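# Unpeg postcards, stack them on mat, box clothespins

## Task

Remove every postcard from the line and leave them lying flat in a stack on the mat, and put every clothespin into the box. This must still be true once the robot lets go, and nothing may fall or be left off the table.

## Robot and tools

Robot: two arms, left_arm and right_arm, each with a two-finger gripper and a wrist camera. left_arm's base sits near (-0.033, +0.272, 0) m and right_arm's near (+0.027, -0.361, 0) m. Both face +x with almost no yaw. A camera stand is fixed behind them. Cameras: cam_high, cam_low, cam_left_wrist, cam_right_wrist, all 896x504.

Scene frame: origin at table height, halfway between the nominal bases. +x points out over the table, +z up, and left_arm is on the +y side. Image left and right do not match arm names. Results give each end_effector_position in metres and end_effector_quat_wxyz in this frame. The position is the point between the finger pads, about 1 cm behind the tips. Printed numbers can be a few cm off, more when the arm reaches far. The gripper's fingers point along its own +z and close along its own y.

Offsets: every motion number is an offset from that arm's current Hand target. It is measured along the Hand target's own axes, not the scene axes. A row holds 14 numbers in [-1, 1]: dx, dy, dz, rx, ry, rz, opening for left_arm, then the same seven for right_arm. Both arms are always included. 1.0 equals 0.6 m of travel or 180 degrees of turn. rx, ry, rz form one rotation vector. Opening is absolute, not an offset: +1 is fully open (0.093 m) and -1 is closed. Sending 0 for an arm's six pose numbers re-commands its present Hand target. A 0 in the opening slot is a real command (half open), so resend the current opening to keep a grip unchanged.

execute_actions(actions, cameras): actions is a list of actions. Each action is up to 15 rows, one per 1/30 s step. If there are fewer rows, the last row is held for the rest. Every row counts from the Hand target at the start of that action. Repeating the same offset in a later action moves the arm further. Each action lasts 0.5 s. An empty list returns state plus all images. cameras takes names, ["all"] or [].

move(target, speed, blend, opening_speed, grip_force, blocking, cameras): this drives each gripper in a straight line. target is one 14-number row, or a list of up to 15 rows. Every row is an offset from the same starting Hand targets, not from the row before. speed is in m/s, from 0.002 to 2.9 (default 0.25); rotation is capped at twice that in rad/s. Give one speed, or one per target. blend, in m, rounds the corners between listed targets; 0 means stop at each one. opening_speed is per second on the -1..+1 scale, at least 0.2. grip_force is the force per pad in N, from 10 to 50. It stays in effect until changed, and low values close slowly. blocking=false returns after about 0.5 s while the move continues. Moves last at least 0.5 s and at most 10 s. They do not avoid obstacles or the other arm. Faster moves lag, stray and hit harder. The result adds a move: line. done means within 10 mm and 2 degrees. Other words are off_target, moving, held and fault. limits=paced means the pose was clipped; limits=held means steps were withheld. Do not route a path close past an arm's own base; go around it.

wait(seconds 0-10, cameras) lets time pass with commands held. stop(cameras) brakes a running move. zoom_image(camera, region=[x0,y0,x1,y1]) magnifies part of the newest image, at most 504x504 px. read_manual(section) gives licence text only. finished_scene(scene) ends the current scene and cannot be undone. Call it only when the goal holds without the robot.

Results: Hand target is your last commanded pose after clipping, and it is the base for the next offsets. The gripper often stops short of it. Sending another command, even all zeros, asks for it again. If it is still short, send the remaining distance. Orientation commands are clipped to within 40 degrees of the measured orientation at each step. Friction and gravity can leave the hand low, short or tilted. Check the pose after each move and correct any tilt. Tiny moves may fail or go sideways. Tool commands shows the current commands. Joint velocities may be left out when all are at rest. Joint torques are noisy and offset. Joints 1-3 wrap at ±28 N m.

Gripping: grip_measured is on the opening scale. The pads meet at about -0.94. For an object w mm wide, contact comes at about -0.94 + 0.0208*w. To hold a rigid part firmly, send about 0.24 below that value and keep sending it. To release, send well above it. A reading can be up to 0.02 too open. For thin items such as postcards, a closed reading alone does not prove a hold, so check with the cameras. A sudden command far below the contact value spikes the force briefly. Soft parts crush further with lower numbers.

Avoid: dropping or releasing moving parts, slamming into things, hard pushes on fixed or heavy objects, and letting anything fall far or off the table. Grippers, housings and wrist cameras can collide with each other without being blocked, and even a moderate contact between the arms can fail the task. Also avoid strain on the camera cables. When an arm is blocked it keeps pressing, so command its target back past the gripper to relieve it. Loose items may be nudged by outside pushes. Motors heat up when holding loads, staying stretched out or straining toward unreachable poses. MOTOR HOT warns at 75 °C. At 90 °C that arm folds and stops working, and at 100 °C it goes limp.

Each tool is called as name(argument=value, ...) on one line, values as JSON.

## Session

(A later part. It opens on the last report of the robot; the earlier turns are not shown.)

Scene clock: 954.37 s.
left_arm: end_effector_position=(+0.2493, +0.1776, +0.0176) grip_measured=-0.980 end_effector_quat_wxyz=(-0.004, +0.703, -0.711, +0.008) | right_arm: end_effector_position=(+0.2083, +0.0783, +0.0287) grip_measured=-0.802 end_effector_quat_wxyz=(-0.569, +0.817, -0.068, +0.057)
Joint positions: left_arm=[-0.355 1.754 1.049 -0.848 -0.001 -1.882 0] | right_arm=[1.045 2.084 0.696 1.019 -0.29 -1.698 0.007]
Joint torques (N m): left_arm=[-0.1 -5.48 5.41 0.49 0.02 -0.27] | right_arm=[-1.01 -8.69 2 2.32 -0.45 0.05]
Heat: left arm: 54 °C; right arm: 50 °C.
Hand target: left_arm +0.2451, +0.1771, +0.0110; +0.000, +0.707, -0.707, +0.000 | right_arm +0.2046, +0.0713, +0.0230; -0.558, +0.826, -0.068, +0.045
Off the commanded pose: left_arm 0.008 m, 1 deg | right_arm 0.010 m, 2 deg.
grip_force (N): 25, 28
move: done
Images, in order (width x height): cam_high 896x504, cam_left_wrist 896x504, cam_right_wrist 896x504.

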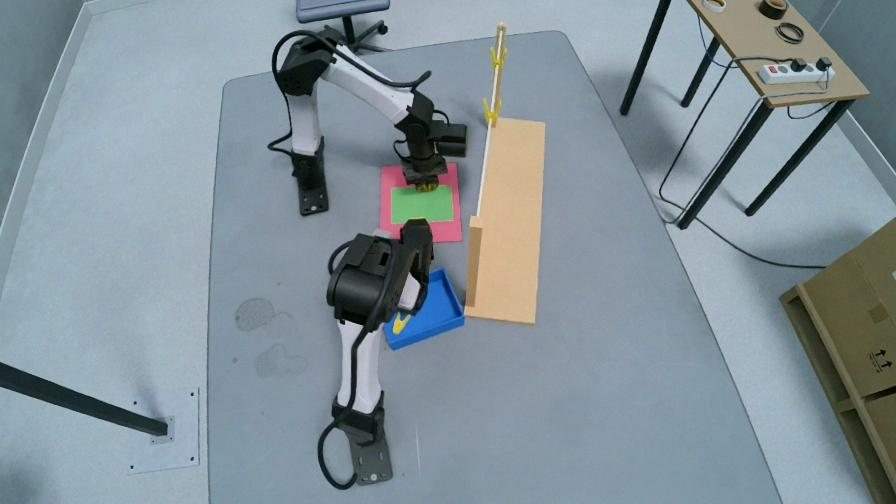

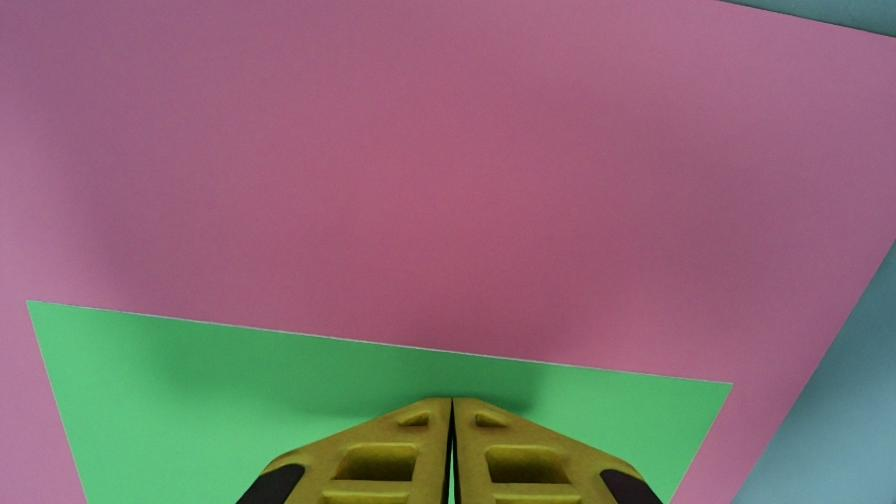

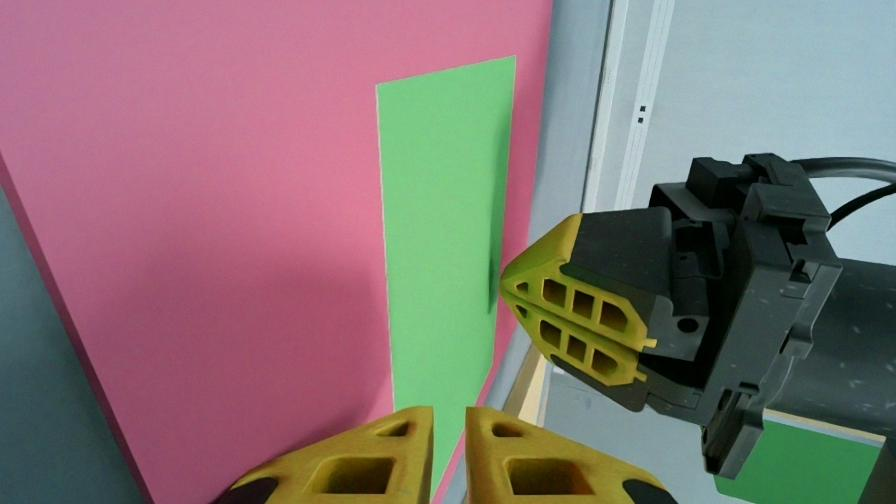

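move(target=[[0,0,-0.4,0,0,0,-1,-0.0017,-0.3835,-0.1942,0,0,0,-0.8],[-0.1732,-0.0915,-0.4567,0.5576,0.2356,0.2131,1,0.1843,-0.5608,-0.3783,0.0133,0.0837,0.5272,0.2],[-0.1732,-0.0915,-0.4567,0.5576,0.2356,0.2131,1,0.2457,-0.5633,-0.2607,0.0133,0.0837,0.5272,0.2]], cameras=["all"], speed=[0.12, 0.35, 0.2], grip_force=[25, 50])

Scene clock: 994.93 s.
left_arm: end_effector_position=(+0.3046, +0.2850, +0.2788) grip_measured=+1.000 end_effector_quat_wxyz=(-0.291, +0.244, -0.609, +0.696) | right_arm: end_effector_position=(+0.3476, +0.0271, +0.3831) grip_measured=+0.199 end_effector_quat_wxyz=(+0.399, -0.489, +0.723, +0.281)
Joint positions: left_arm=[0.506 1.485 0.564 1.454 1.294 -2.072 0.093] | right_arm=[0.722 1.905 2.303 -0.997 -0.382 -0.231 0.055]
Joint torques (N m): left_arm=[-0.28 -3.52 5.76 2.59 -0.32 -0.07] | right_arm=[0.23 -8.05 7.3 2.61 -0.15 0.08]
Heat: left arm: 53 °C; right arm: 50 °C.
Hand target: left_arm +0.2999, +0.2809, +0.2851; -0.300, +0.179, -0.576, +0.739 | right_arm +0.3473, +0.0286, +0.3950; +0.414, -0.487, +0.716, +0.282
Off the commanded pose: left_arm 0.009 m, 10 deg | right_arm 0.012 m, 2 deg.
joint sent to its limit (left arm) — joint 4 (wrist pitch), upper limit; joint 6 (wrist roll), lower limit. The joint targets are off in orientation, not in position.
grip_force (N): 25, 50
move: off_target (left_arm, right_arm); target 2's new opening was sent with left_arm's hand 0.009 m and 10 deg from that target

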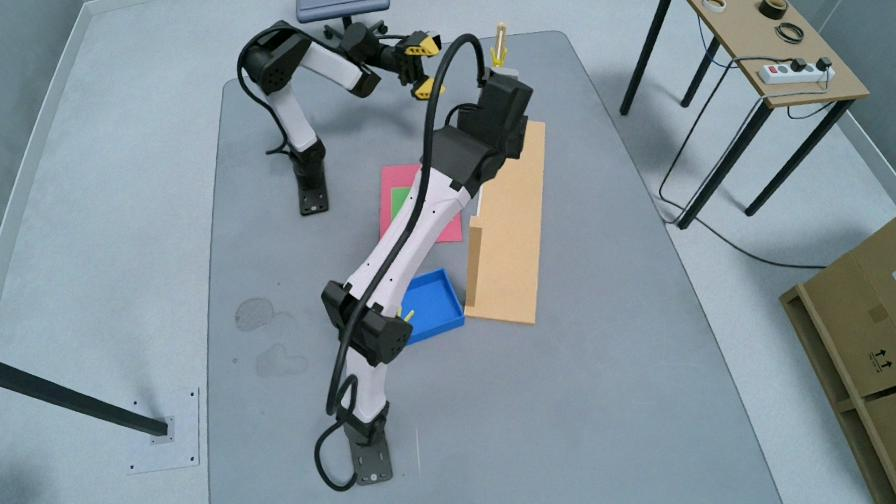

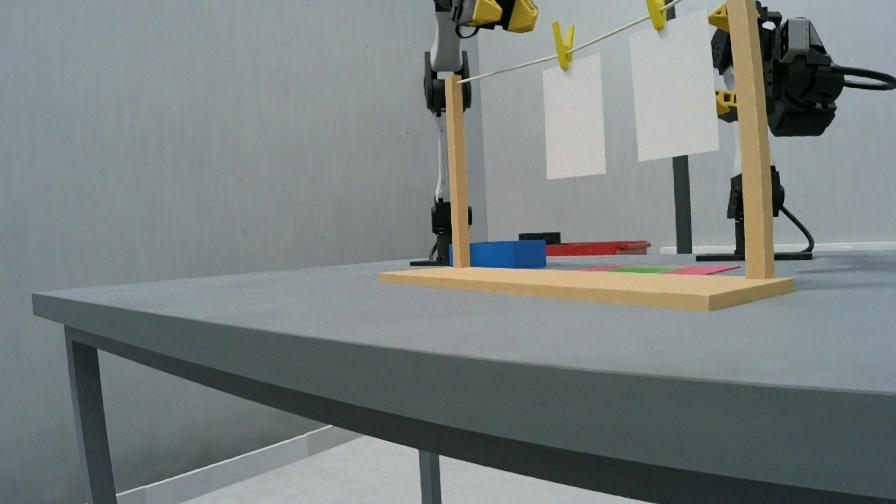

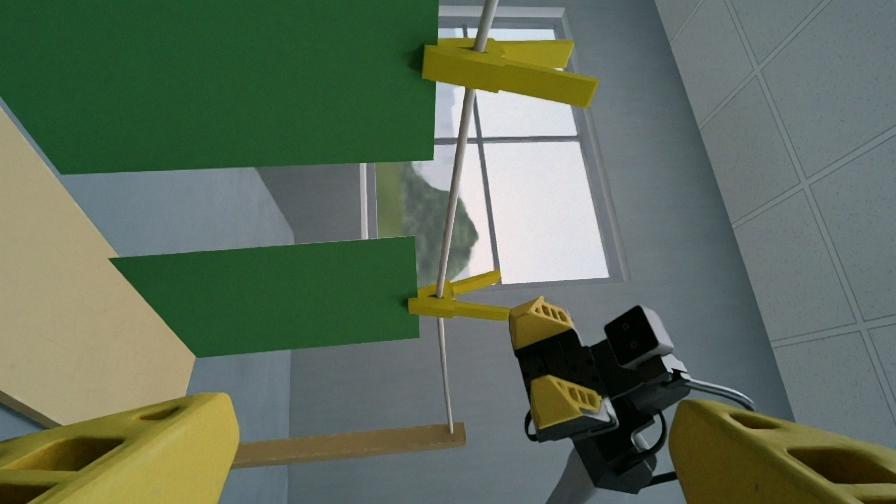

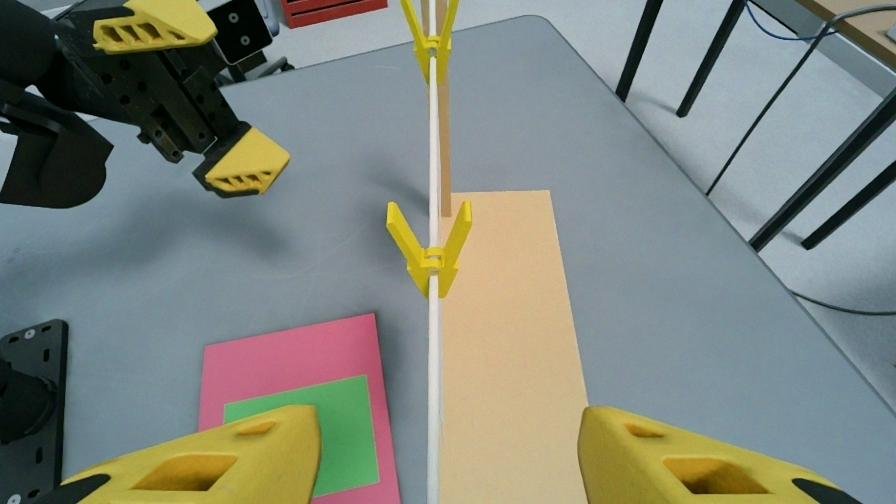

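move(target=[0,0,0,0,0,0,1,0.0102,0.0122,0.1757,0,0,0,0.2], cameras=["cam_right_wrist"], speed=0.12)

Scene clock: 1018.60 s.
left_arm: end_effector_position=(+0.3046, +0.2850, +0.2788) grip_measured=+1.000 end_effector_quat_wxyz=(-0.291, +0.244, -0.609, +0.696) | right_arm: end_effector_position=(+0.3705, +0.1098, +0.3265) grip_measured=+0.199 end_effector_quat_wxyz=(+0.398, -0.491, +0.722, +0.280)
Joint positions: left_arm=[0.506 1.485 0.564 1.454 1.294 -2.072 0.093] | right_arm=[0.821 2.142 2.399 -0.839 -0.3 -0.176 0.055]
Joint torques (N m): left_arm=[-0.05 -3.89 5.86 2.53 -0.27 -0.13] | right_arm=[0.08 -9.58 7.91 2.72 -0.11 0.08]
Motor temperatures (°C): left_arm=[31 34 52 49 29 29 31] | right_arm=[32 50 37 47 31 29 30]
Heat: left arm: 52 °C; right arm: 50 °C.
Hand target: left_arm +0.2999, +0.2809, +0.2851; -0.300, +0.179, -0.576, +0.739 | right_arm +0.3728, +0.1135, +0.3371; +0.414, -0.487, +0.716, +0.282
Off the commanded pose: left_arm 0.009 m, 10 deg | right_arm 0.011 m, 2 deg.
joint sent to its limit (left arm) — joint 4 (wrist pitch), upper limit; joint 6 (wrist roll), lower limit. The joint targets are off in orientation, not in position.
grip_force (N): 25, 50
move: off_target (left_arm, right_arm)
Images, in order (width x height): cam_right_wrist 896x504.

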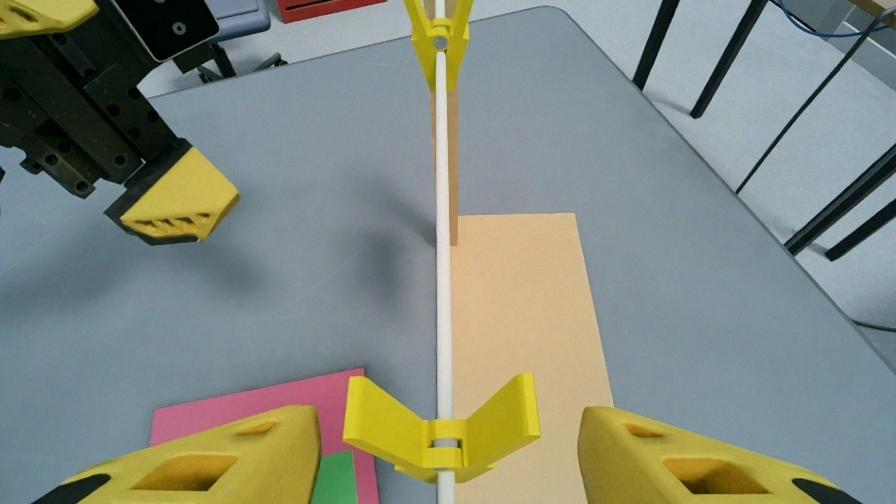

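move(target=[0,0,0,0,0,0,1,-0.0195,0.003,-0.0113,0,0,0,0.2], cameras=["cam_right_wrist"], speed=0.1)

Scene clock: 1030.17 s.
left_arm: end_effector_position=(+0.3046, +0.2850, +0.2788) grip_measured=+1.000 end_effector_quat_wxyz=(-0.291, +0.244, -0.609, +0.696) | right_arm: end_effector_position=(+0.3725, +0.1113, +0.3461) grip_measured=+0.199 end_effector_quat_wxyz=(+0.409, -0.488, +0.718, +0.282)
Joint positions: left_arm=[0.506 1.485 0.564 1.454 1.294 -2.072 0.093] | right_arm=[0.821 2.209 2.581 -0.93 -0.297 -0.174 0.055]
Joint torques (N m): left_arm=[-0.43 -3.81 5.85 2.46 -0.17 -0.11] | right_arm=[0.46 -9.52 7.51 2.52 -0.1 0.07]
Heat: left arm: 52 °C; right arm: 50 °C.
Hand target: left_arm +0.2999, +0.2809, +0.2851; -0.300, +0.179, -0.576, +0.739 | right_arm +0.3711, +0.1141, +0.3507; +0.414, -0.487, +0.716, +0.282
Off the commanded pose: left_arm 0.009 m, 10 deg | right_arm 0.006 m, 1 deg.
joint sent to its limit (left arm) — joint 4 (wrist pitch), upper limit; joint 6 (wrist roll), lower limit. The joint targets are off in orientation, not in position.
grip_force (N): 25, 50
move: off_target (left_arm)
Images, in order (width x height): cam_right_wrist 896x504.

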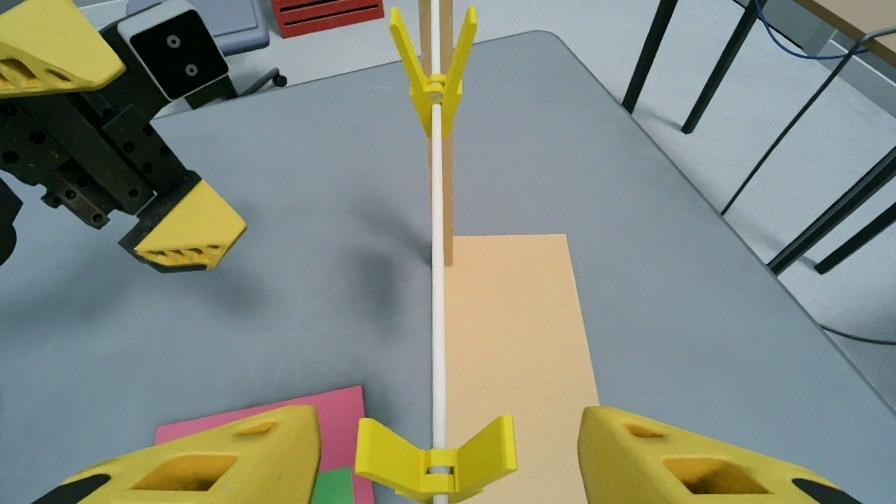

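move(target=[[0,0,0,0,0,0,1,0.006,0.005,0.003,0,0,0,0.2],[0,0,0,0,0,0,1,0.006,0.005,0.003,0,0,0,-0.15]], cameras=["cam_right_wrist"], speed=0.1)

Scene clock: 1040.03 s.
left_arm: end_effector_position=(+0.3046, +0.2850, +0.2788) grip_measured=+1.000 end_effector_quat_wxyz=(-0.291, +0.244, -0.609, +0.696) | right_arm: end_effector_position=(+0.3714, +0.1155, +0.3361) grip_measured=-0.149 end_effector_quat_wxyz=(+0.402, -0.490, +0.721, +0.280)
Joint positions: left_arm=[0.506 1.485 0.564 1.454 1.294 -2.072 0.093] | right_arm=[0.829 2.209 2.548 -0.913 -0.292 -0.172 0.038]
Joint torques (N m): left_arm=[-0.12 -3.88 5.86 2.63 -0.25 -0.11] | right_arm=[0.29 -12.05 4.56 2.76 -0.1 0.08]
Heat: left arm: 52 °C; right arm: 50 °C.
Hand target: left_arm +0.2999, +0.2809, +0.2851; -0.300, +0.179, -0.576, +0.739 | right_arm +0.3683, +0.1149, +0.3466; +0.414, -0.487, +0.716, +0.282
Off the commanded pose: left_arm 0.009 m, 10 deg | right_arm 0.011 m, 2 deg.
joint sent to its limit (left arm) — joint 4 (wrist pitch), upper limit; joint 6 (wrist roll), lower limit. The joint targets are off in orientation, not in position.
grip_force (N): 25, 50
move: off_target (left_arm, right_arm); target 2's new opening was sent with right_arm's hand 0.011 m and 2 deg from that target
Images, in order (width x height): cam_right_wrist 896x504.

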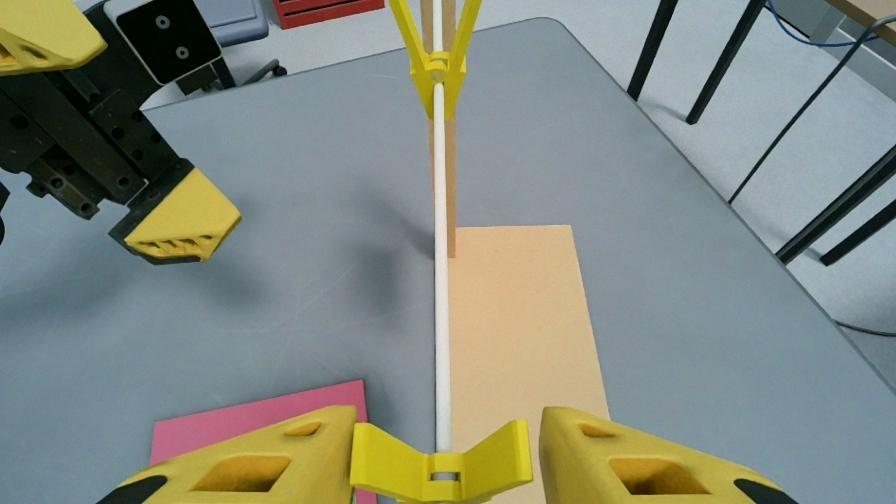

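move(target=[0,0,0,0,0,0,1,0.0053,-0.0343,0.0063,-0.0694,0,0.1203,-0.16], cameras=["cam_right_wrist"], speed=0.1)

Scene clock: 1057.57 s.
left_arm: end_effector_position=(+0.3046, +0.2850, +0.2788) grip_measured=+1.000 end_effector_quat_wxyz=(-0.291, +0.244, -0.609, +0.696) | right_arm: end_effector_position=(+0.3871, +0.1096, +0.3383) grip_measured=-0.159 end_effector_quat_wxyz=(+0.301, -0.385, +0.762, +0.425)
Joint positions: left_arm=[0.506 1.485 0.564 1.454 1.294 -2.072 0.093] | right_arm=[0.729 2.351 2.771 -0.997 -0.576 0.145 0.038]
Joint torques (N m): left_arm=[0.05 -3.77 5.93 2.52 -0.25 -0.12] | right_arm=[-0.84 -10.07 7.24 2.4 -0.51 0.05]
Motor temperatures (°C): left_arm=[31 34 52 54 29 29 31] | right_arm=[32 53 39 47 31 29 30]
Heat: left arm: 54 °C; right arm: 53 °C.
Hand target: left_arm +0.2999, +0.2809, +0.2851; -0.300, +0.179, -0.576, +0.739 | right_arm +0.3879, +0.1090, +0.3419; +0.298, -0.386, +0.760, +0.430
Off the commanded pose: left_arm 0.009 m, 10 deg | right_arm 0.004 m, 1 deg.
joint sent to its limit (left arm) — joint 4 (wrist pitch), upper limit; joint 6 (wrist roll), lower limit. The joint targets are off in orientation, not in position.
grip_force (N): 25, 50
move: off_target (left_arm)
Images, in order (width x height): cam_right_wrist 896x504.

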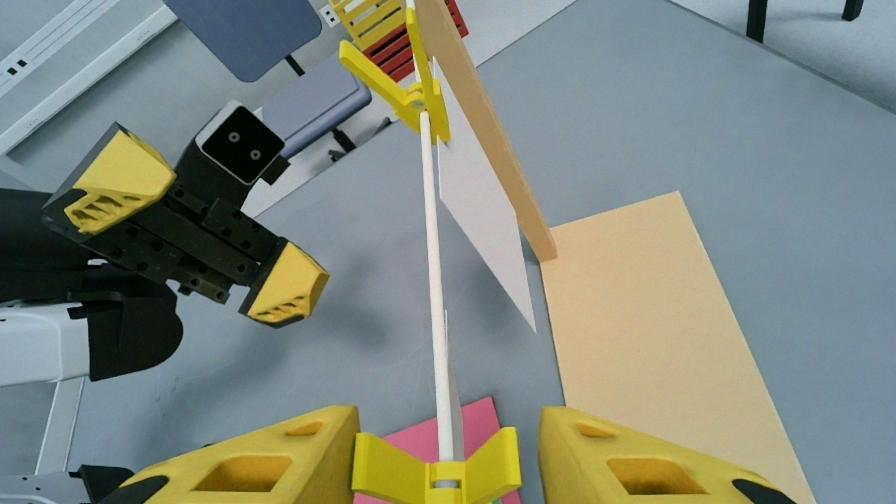

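move(target=[0,0,0,0,0,0,1,0.0078,-0.0238,0.0045,-0.0556,0,0.0962,-0.16], cameras=["cam_right_wrist"], speed=0.1)

Scene clock: 1070.37 s.
left_arm: end_effector_position=(+0.3046, +0.2850, +0.2788) grip_measured=+1.000 end_effector_quat_wxyz=(-0.291, +0.244, -0.609, +0.696) | right_arm: end_effector_position=(+0.4020, +0.1111, +0.3100) grip_measured=-0.159 end_effector_quat_wxyz=(+0.183, -0.288, +0.780, +0.525)
Joint positions: left_arm=[0.506 1.485 0.564 1.454 1.294 -2.072 0.093] | right_arm=[0.664 2.355 2.587 -0.815 -0.802 0.44 0.038]
Joint torques (N m): left_arm=[0.09 -3.54 5.41 2.53 -0.22 -0.07] | right_arm=[-0.84 -14.52 4.7 2.51 -0.54 0.03]
Motor temperatures (°C): left_arm=[31 33 52 55 29 29 31] | right_arm=[32 55 40 46 31 29 30]
Heat: left arm: 55 °C; right arm: 55 °C.
Hand target: left_arm +0.2999, +0.2809, +0.2851; -0.300, +0.179, -0.576, +0.739 | right_arm +0.3978, +0.1051, +0.3311; +0.196, -0.292, +0.769, +0.534
Off the commanded pose: left_arm 0.009 m, 10 deg | right_arm 0.022 m, 2 deg.
joint sent to its limit (left arm) — joint 4 (wrist pitch), upper limit; joint 6 (wrist roll), lower limit. The joint targets are off in orientation, not in position.
grip_force (N): 25, 50
move: off_target (left_arm, right_arm)
Images, in order (width x height): cam_right_wrist 896x504.

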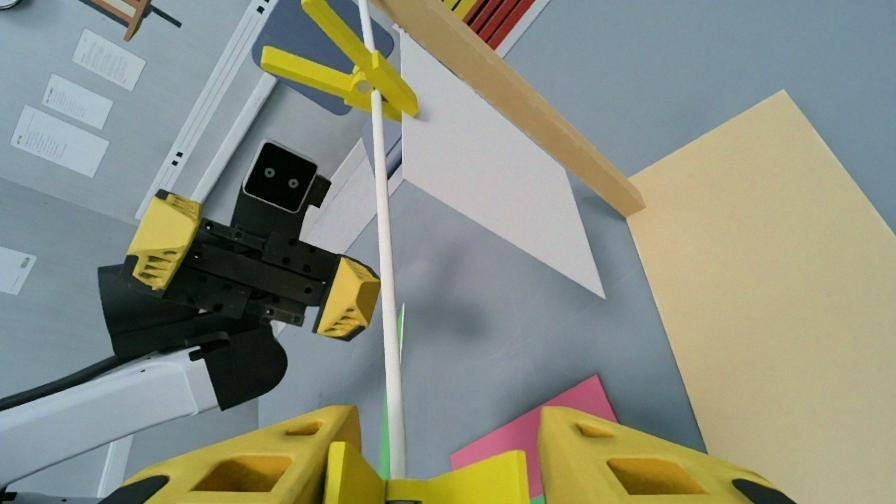

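move(target=[0,0,0,0,0,0,1,0.0025,-0.0133,-0.0122,-0.075,0,0.1299,-0.16], cameras=["all"], speed=0.1)

Scene clock: 1090.37 s.
left_arm: end_effector_position=(+0.3046, +0.2850, +0.2788) grip_measured=+1.000 end_effector_quat_wxyz=(-0.291, +0.244, -0.609, +0.696) | right_arm: end_effector_position=(+0.4074, +0.1029, +0.3063) grip_measured=-0.159 end_effector_quat_wxyz=(+0.038, -0.141, +0.755, +0.640)
Joint positions: left_arm=[0.506 1.485 0.564 1.454 1.294 -2.072 0.093] | right_arm=[0.608 2.232 2.151 -0.272 -1.027 1.022 0.038]
Joint torques (N m): left_arm=[-0.08 -3.81 5.83 2.56 -0.28 -0.09] | right_arm=[-0.88 -14.38 5.18 2.55 -0.47 0.01]
Motor temperatures (°C): left_arm=[31 33 51 56 29 29 31] | right_arm=[32 59 38 47 31 29 30]
Heat: left arm: 56 °C; right arm: 59 °C.
Hand target: left_arm +0.2999, +0.2809, +0.2851; -0.300, +0.179, -0.576, +0.739 | right_arm +0.4021, +0.0958, +0.3271; +0.048, -0.151, +0.744, +0.649
Off the commanded pose: left_arm 0.009 m, 10 deg | right_arm 0.023 m, 2 deg.
joint sent to its limit (left arm) — joint 4 (wrist pitch), upper limit; joint 6 (wrist roll), lower limit. The joint targets are off in orientation, not in position.
grip_force (N): 25, 50
move: off_target (left_arm, right_arm)

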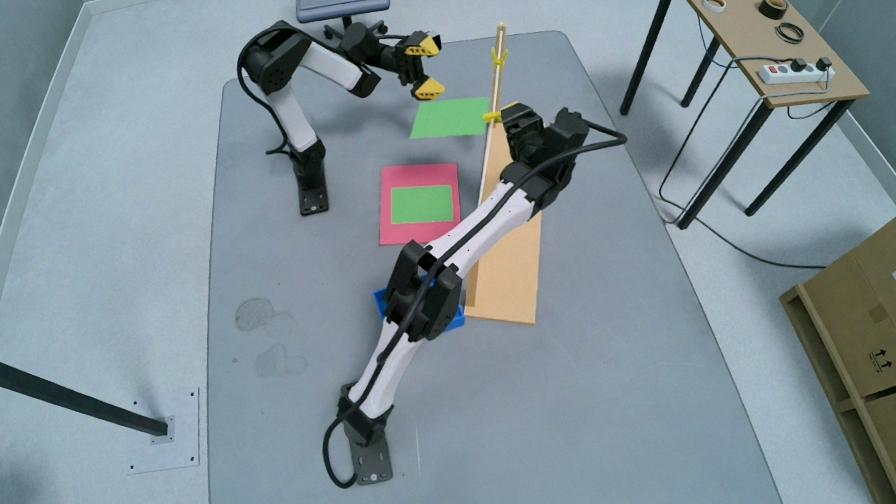

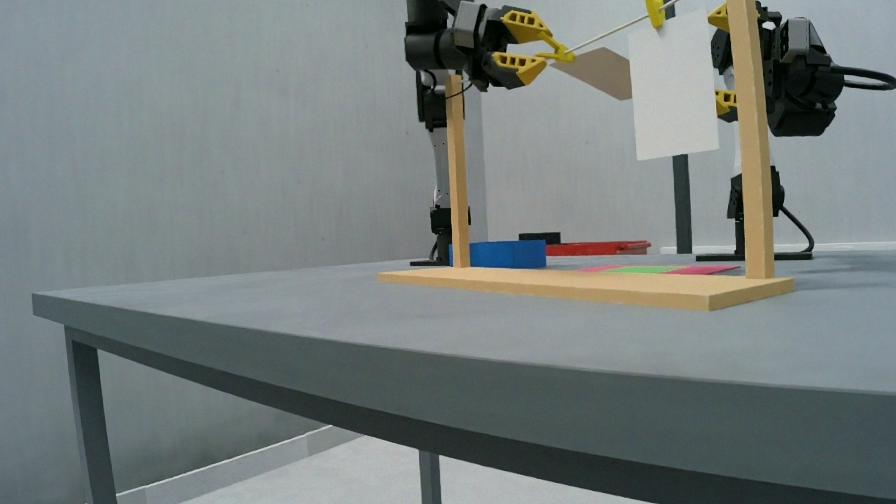

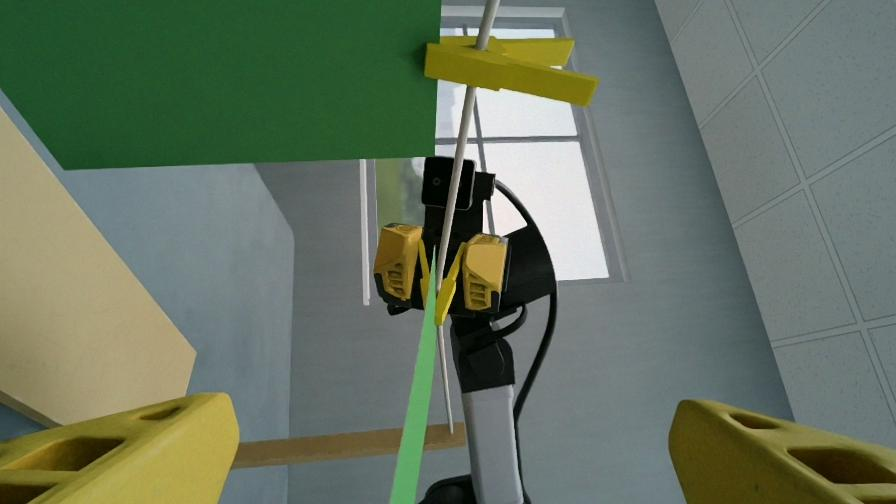

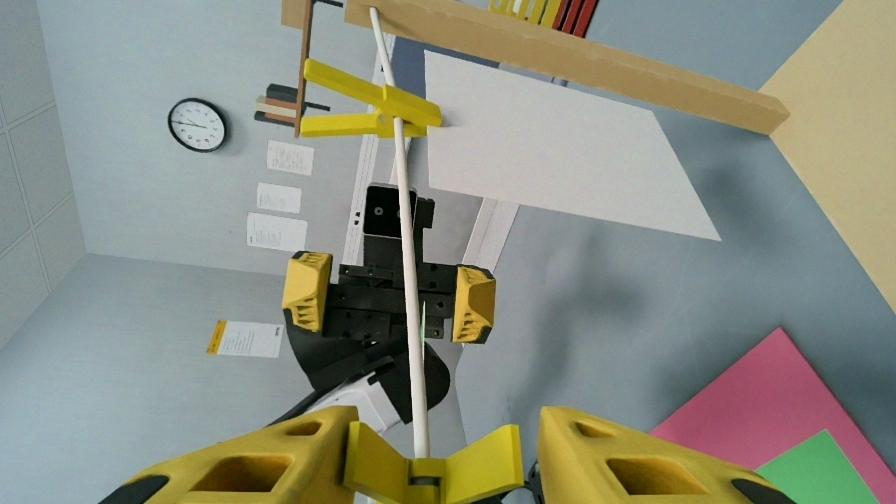

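move(target=[0.0438,0.0373,0.0098,0,-0.1603,0,1,0.0045,-0.0158,0.0026,0,0,0,-0.16], cameras=["cam_left_wrist","cam_right_wrist"], speed=0.15)

Scene clock: 1116.83 s.
left_arm: end_effector_position=(+0.2907, +0.2567, +0.2635) grip_measured=+1.000 end_effector_quat_wxyz=(-0.427, +0.360, -0.482, +0.675) | right_arm: end_effector_position=(+0.4074, +0.1029, +0.2962) grip_measured=-0.159 end_effector_quat_wxyz=(+0.038, -0.141, +0.754, +0.640)
Joint positions: left_arm=[0.209 1.169 0.22 1.288 0.579 -1.838 0.093] | right_arm=[0.608 2.224 2.097 -0.225 -1.027 1.023 0.038]
Joint torques (N m): left_arm=[-0.32 -3.1 6.54 2.02 -0.07 0.31] | right_arm=[-0.88 -14.42 5.19 2.55 -0.47 0.01]
Motor temperatures (°C): left_arm=[31 33 51 57 29 29 31] | right_arm=[32 62 37 48 31 29 30]
Heat: left arm: 57 °C; right arm: 62 °C.
Hand target: left_arm +0.2890, +0.2561, +0.2630; -0.434, +0.357, -0.483, +0.671 | right_arm +0.4020, +0.0958, +0.3171; +0.048, -0.151, +0.744, +0.649
Off the commanded pose: left_arm 0.002 m, 1 deg | right_arm 0.023 m, 2 deg.
grip_force (N): 25, 50
move: off_target (right_arm)
Images, in order (width x height): cam_left_wrist 896x504, cam_right_wrist 896x504.

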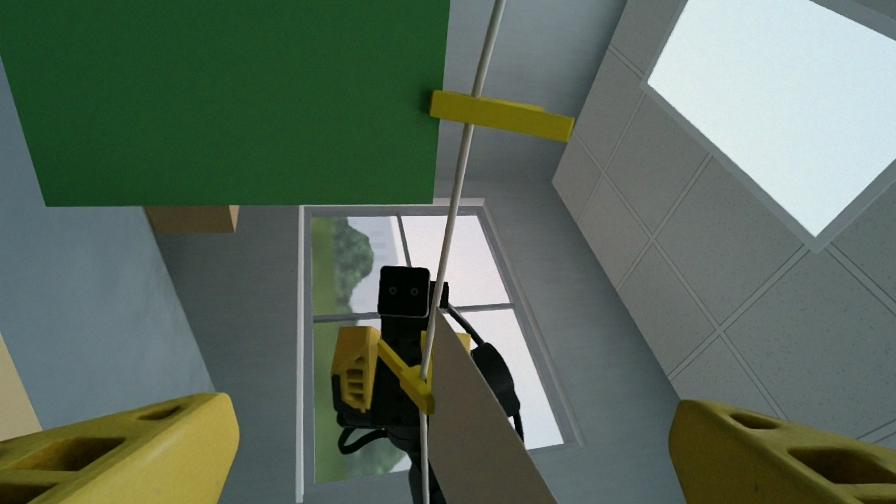

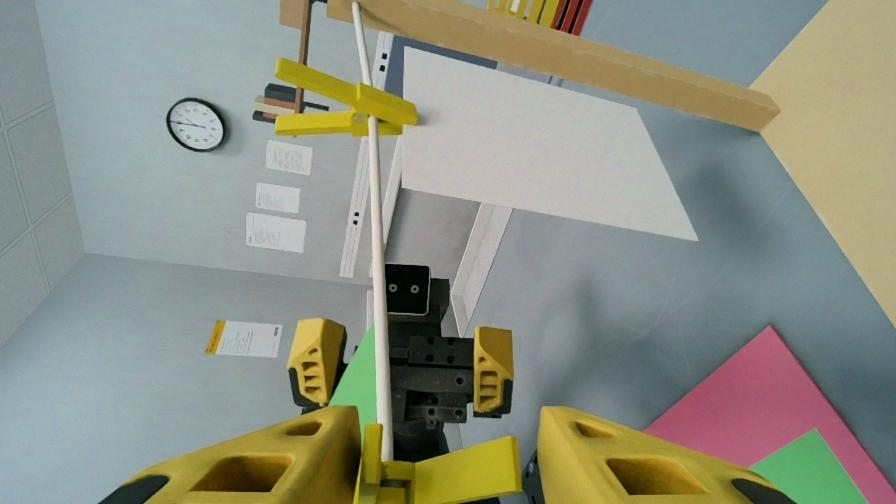

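move(target=[0,0,0,0,0,0,1,-0.0098,0.0348,-0.0057,0,0,0,-0.16], cameras=["cam_left_wrist","cam_right_wrist"], speed=0.08)

Scene clock: 1125.37 s.
left_arm: end_effector_position=(+0.2908, +0.2568, +0.2635) grip_measured=+1.000 end_effector_quat_wxyz=(-0.427, +0.360, -0.481, +0.675) | right_arm: end_effector_position=(+0.4051, +0.1012, +0.3151) grip_measured=-0.159 end_effector_quat_wxyz=(+0.037, -0.140, +0.755, +0.640)
Joint positions: left_arm=[0.209 1.169 0.22 1.288 0.578 -1.838 0.093] | right_arm=[0.608 2.224 2.172 -0.299 -1.027 1.027 0.038]
Joint torques (N m): left_arm=[-0.17 -3.14 6.09 2.12 -0.1 0.29] | right_arm=[-0.9 -12.92 8.38 2.29 -0.47 -0.02]
Motor temperatures (°C): left_arm=[31 33 50 55 29 29 31] | right_arm=[32 67 38 48 31 29 30]
Heat: left arm: 55 °C; right arm: 67 °C.
Hand target: left_arm +0.2890, +0.2561, +0.2631; -0.435, +0.357, -0.483, +0.671 | right_arm +0.4021, +0.0958, +0.3390; +0.048, -0.151, +0.744, +0.649
Off the commanded pose: left_arm 0.002 m, 1 deg | right_arm 0.025 m, 2 deg.
grip_force (N): 25, 50
move: off_target (right_arm)
Images, in order (width x height): cam_left_wrist 896x504, cam_right_wrist 896x504.

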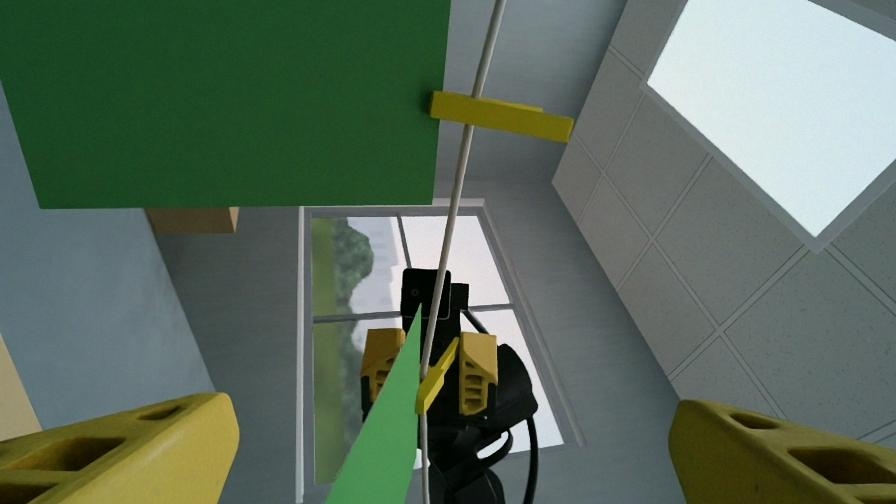

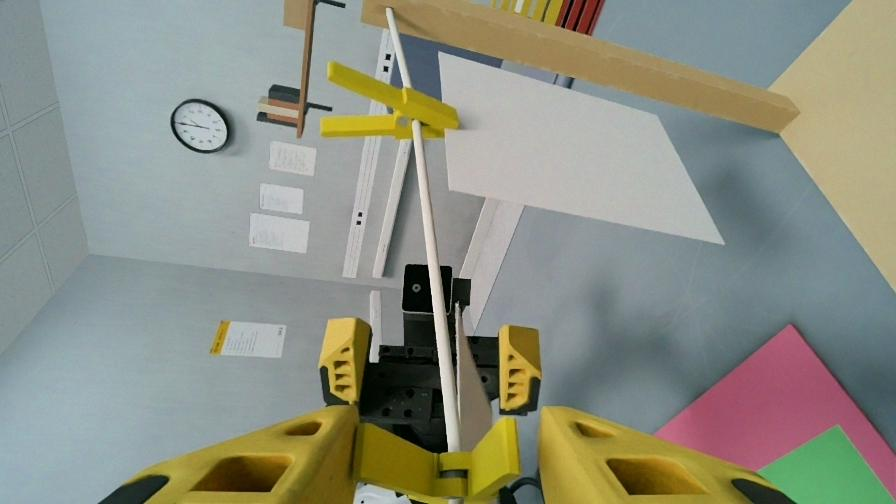

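execute_actions(actions=[])

Scene clock: 1168.10 s.
left_arm: end_effector_position=(+0.2908, +0.2568, +0.2635) grip_measured=+1.000 end_effector_quat_wxyz=(-0.427, +0.360, -0.481, +0.675) | right_arm: end_effector_position=(+0.4051, +0.1012, +0.3150) grip_measured=-0.159 end_effector_quat_wxyz=(+0.036, -0.139, +0.755, +0.640)
Joint positions: left_arm=[0.209 1.169 0.22 1.288 0.578 -1.838 0.093] | right_arm=[0.608 2.224 2.172 -0.3 -1.027 1.027 0.038]
Joint velocities: within noise
Joint torques (N m): left_arm=[-0.32 -3.29 6.42 2.08 -0.11 0.23] | right_arm=[-0.9 -12.92 8.38 2.29 -0.47 -0.01]
Motor temperatures (°C): left_arm=[31 33 49 53 29 29 31] | right_arm=[32 70 42 46 31 29 30]
Heat: left arm: 53 °C; right arm: 70 °C.
Hand target: left_arm +0.2890, +0.2561, +0.2631; -0.435, +0.357, -0.483, +0.671 | right_arm +0.4021, +0.0958, +0.3390; +0.048, -0.151, +0.744, +0.649
Tool commands: left_gripper/opening=+1.0 right_gripper/opening=-0.16
Off the commanded pose: left_arm 0.002 m, 1 deg | right_arm 0.025 m, 2 deg.
grip_force (N): 25, 50

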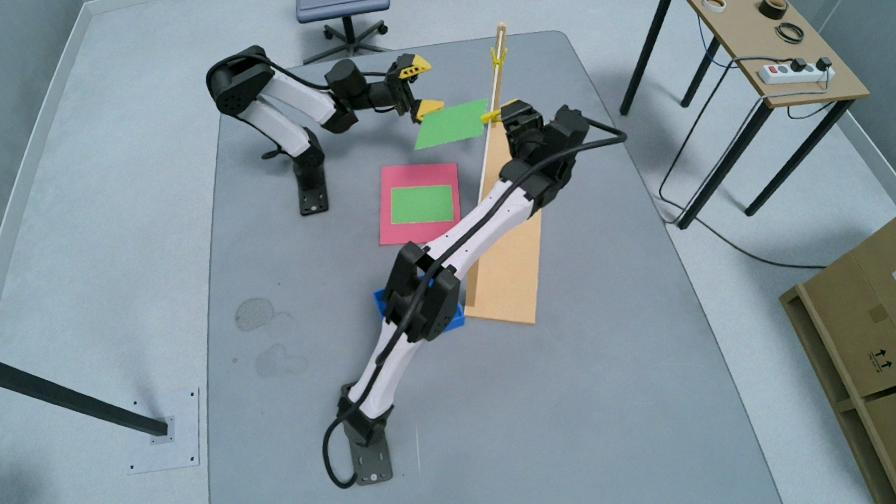

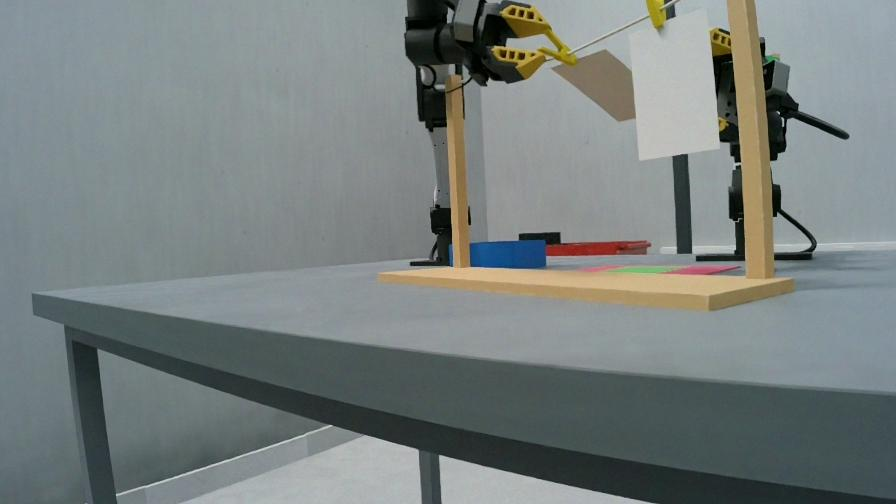

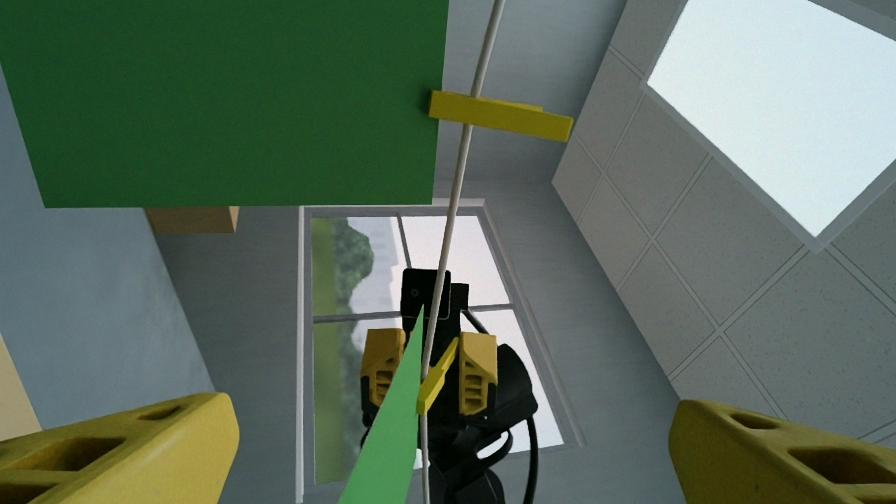

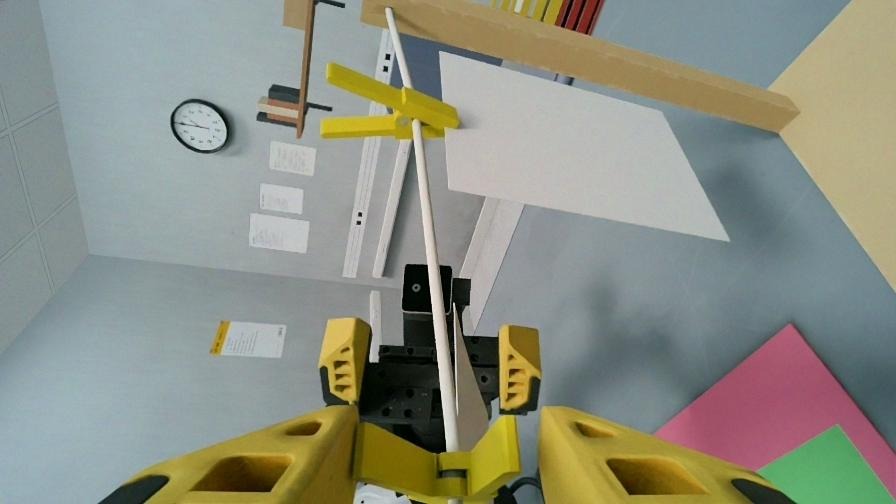

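move(target=[-0.002,0.049,0.003,0.0556,0,0,1,0,0,0,0,0,0,-0.16], cameras=["cam_left_wrist"])

Scene clock: 1202.90 s.
left_arm: end_effector_position=(+0.3043, +0.2529, +0.2169) grip_measured=+1.000 end_effector_quat_wxyz=(-0.413, +0.405, -0.481, +0.659) | right_arm: end_effector_position=(+0.4051, +0.1012, +0.3150) grip_measured=-0.159 end_effector_quat_wxyz=(+0.036, -0.139, +0.755, +0.640)
Joint positions: left_arm=[0.14 1.379 0.166 1.451 0.472 -1.821 0.093] | right_arm=[0.608 2.224 2.172 -0.3 -1.027 1.027 0.038]
Joint torques (N m): left_arm=[-0.17 -2.07 5.22 3.36 0 0.32] | right_arm=[-0.91 -12.93 8.36 2.29 -0.47 -0.02]
Motor temperatures (°C): left_arm=[31 33 49 53 29 29 31] | right_arm=[32 71 43 45 31 29 30]
Heat: left arm: 53 °C; right arm: 71 °C.
Hand target: left_arm +0.2980, +0.2520, +0.2352; -0.464, +0.318, -0.423, +0.711 | right_arm +0.4021, +0.0958, +0.3390; +0.048, -0.151, +0.744, +0.649
Off the commanded pose: left_arm 0.020 m, 15 deg | right_arm 0.025 m, 2 deg.
joint sent to its limit (left arm) — joint 4 (wrist pitch), upper limit. The joint targets are off in orientation, not in position.
grip_force (N): 25, 50
move: off_target (left_arm, right_arm)
Images, in order (width x height): cam_left_wrist 896x504.

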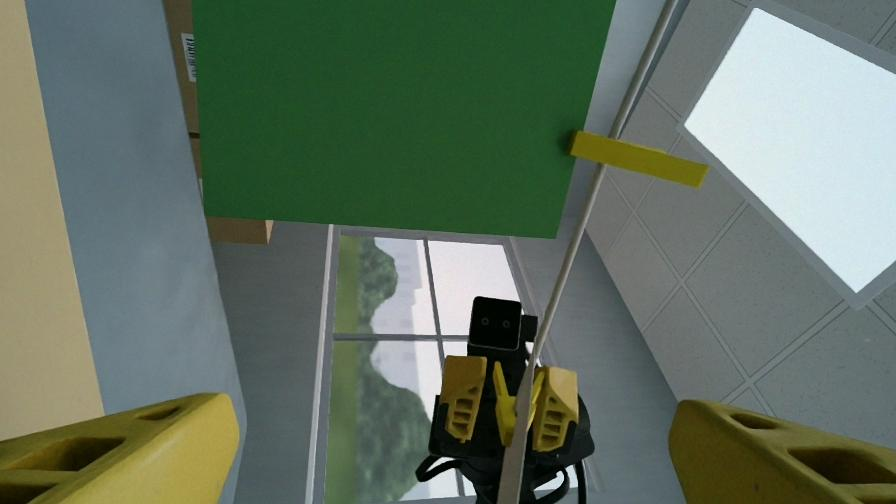

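move(target=[0.0022,-0.049,0.0058,-0.0556,0,0,1,0.0036,-0.0127,0.0021,-0.0139,0,0.024,-0.16], cameras=["cam_left_wrist","cam_low"])

Scene clock: 1234.73 s.
left_arm: end_effector_position=(+0.2885, +0.2554, +0.2523) grip_measured=+1.000 end_effector_quat_wxyz=(-0.427, +0.369, -0.485, +0.668) | right_arm: end_effector_position=(+0.4079, +0.1033, +0.3098) grip_measured=-0.159 end_effector_quat_wxyz=(+0.010, -0.113, +0.745, +0.657)
Joint positions: left_arm=[0.197 1.167 0.19 1.285 0.559 -1.82 0.093] | right_arm=[0.604 2.222 2.1 -0.154 -1.05 1.163 0.038]
Joint torques (N m): left_arm=[0.7 -3.22 9.02 2.11 0.16 0.04] | right_arm=[-0.88 -14.41 5.2 2.57 -0.43 0.02]
Motor temperatures (°C): left_arm=[31 32 49 70 29 29 31] | right_arm=[32 72 44 45 31 29 30]
Heat: left arm: 70 °C; right arm: 72 °C.
Hand target: left_arm +0.2890, +0.2560, +0.2633; -0.435, +0.357, -0.483, +0.671 | right_arm +0.4022, +0.0958, +0.3308; +0.020, -0.124, +0.735, +0.666
Off the commanded pose: left_arm 0.011 m, 2 deg | right_arm 0.023 m, 2 deg.
grip_force (N): 25, 50
move: off_target (left_arm, right_arm)
Images, in order (width x height): cam_low 896x504, cam_left_wrist 896x504.

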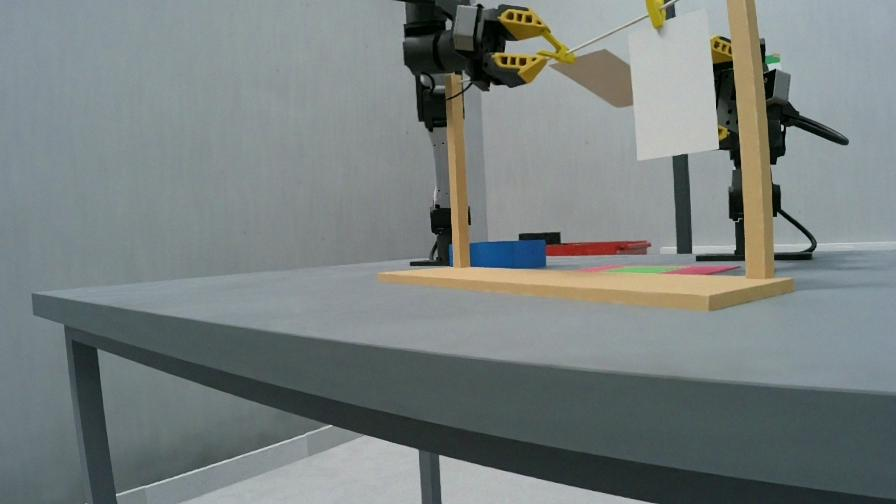

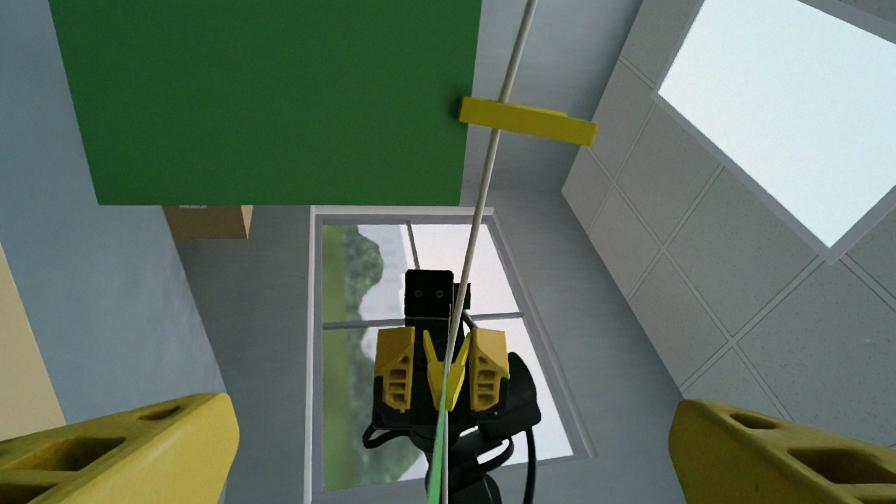

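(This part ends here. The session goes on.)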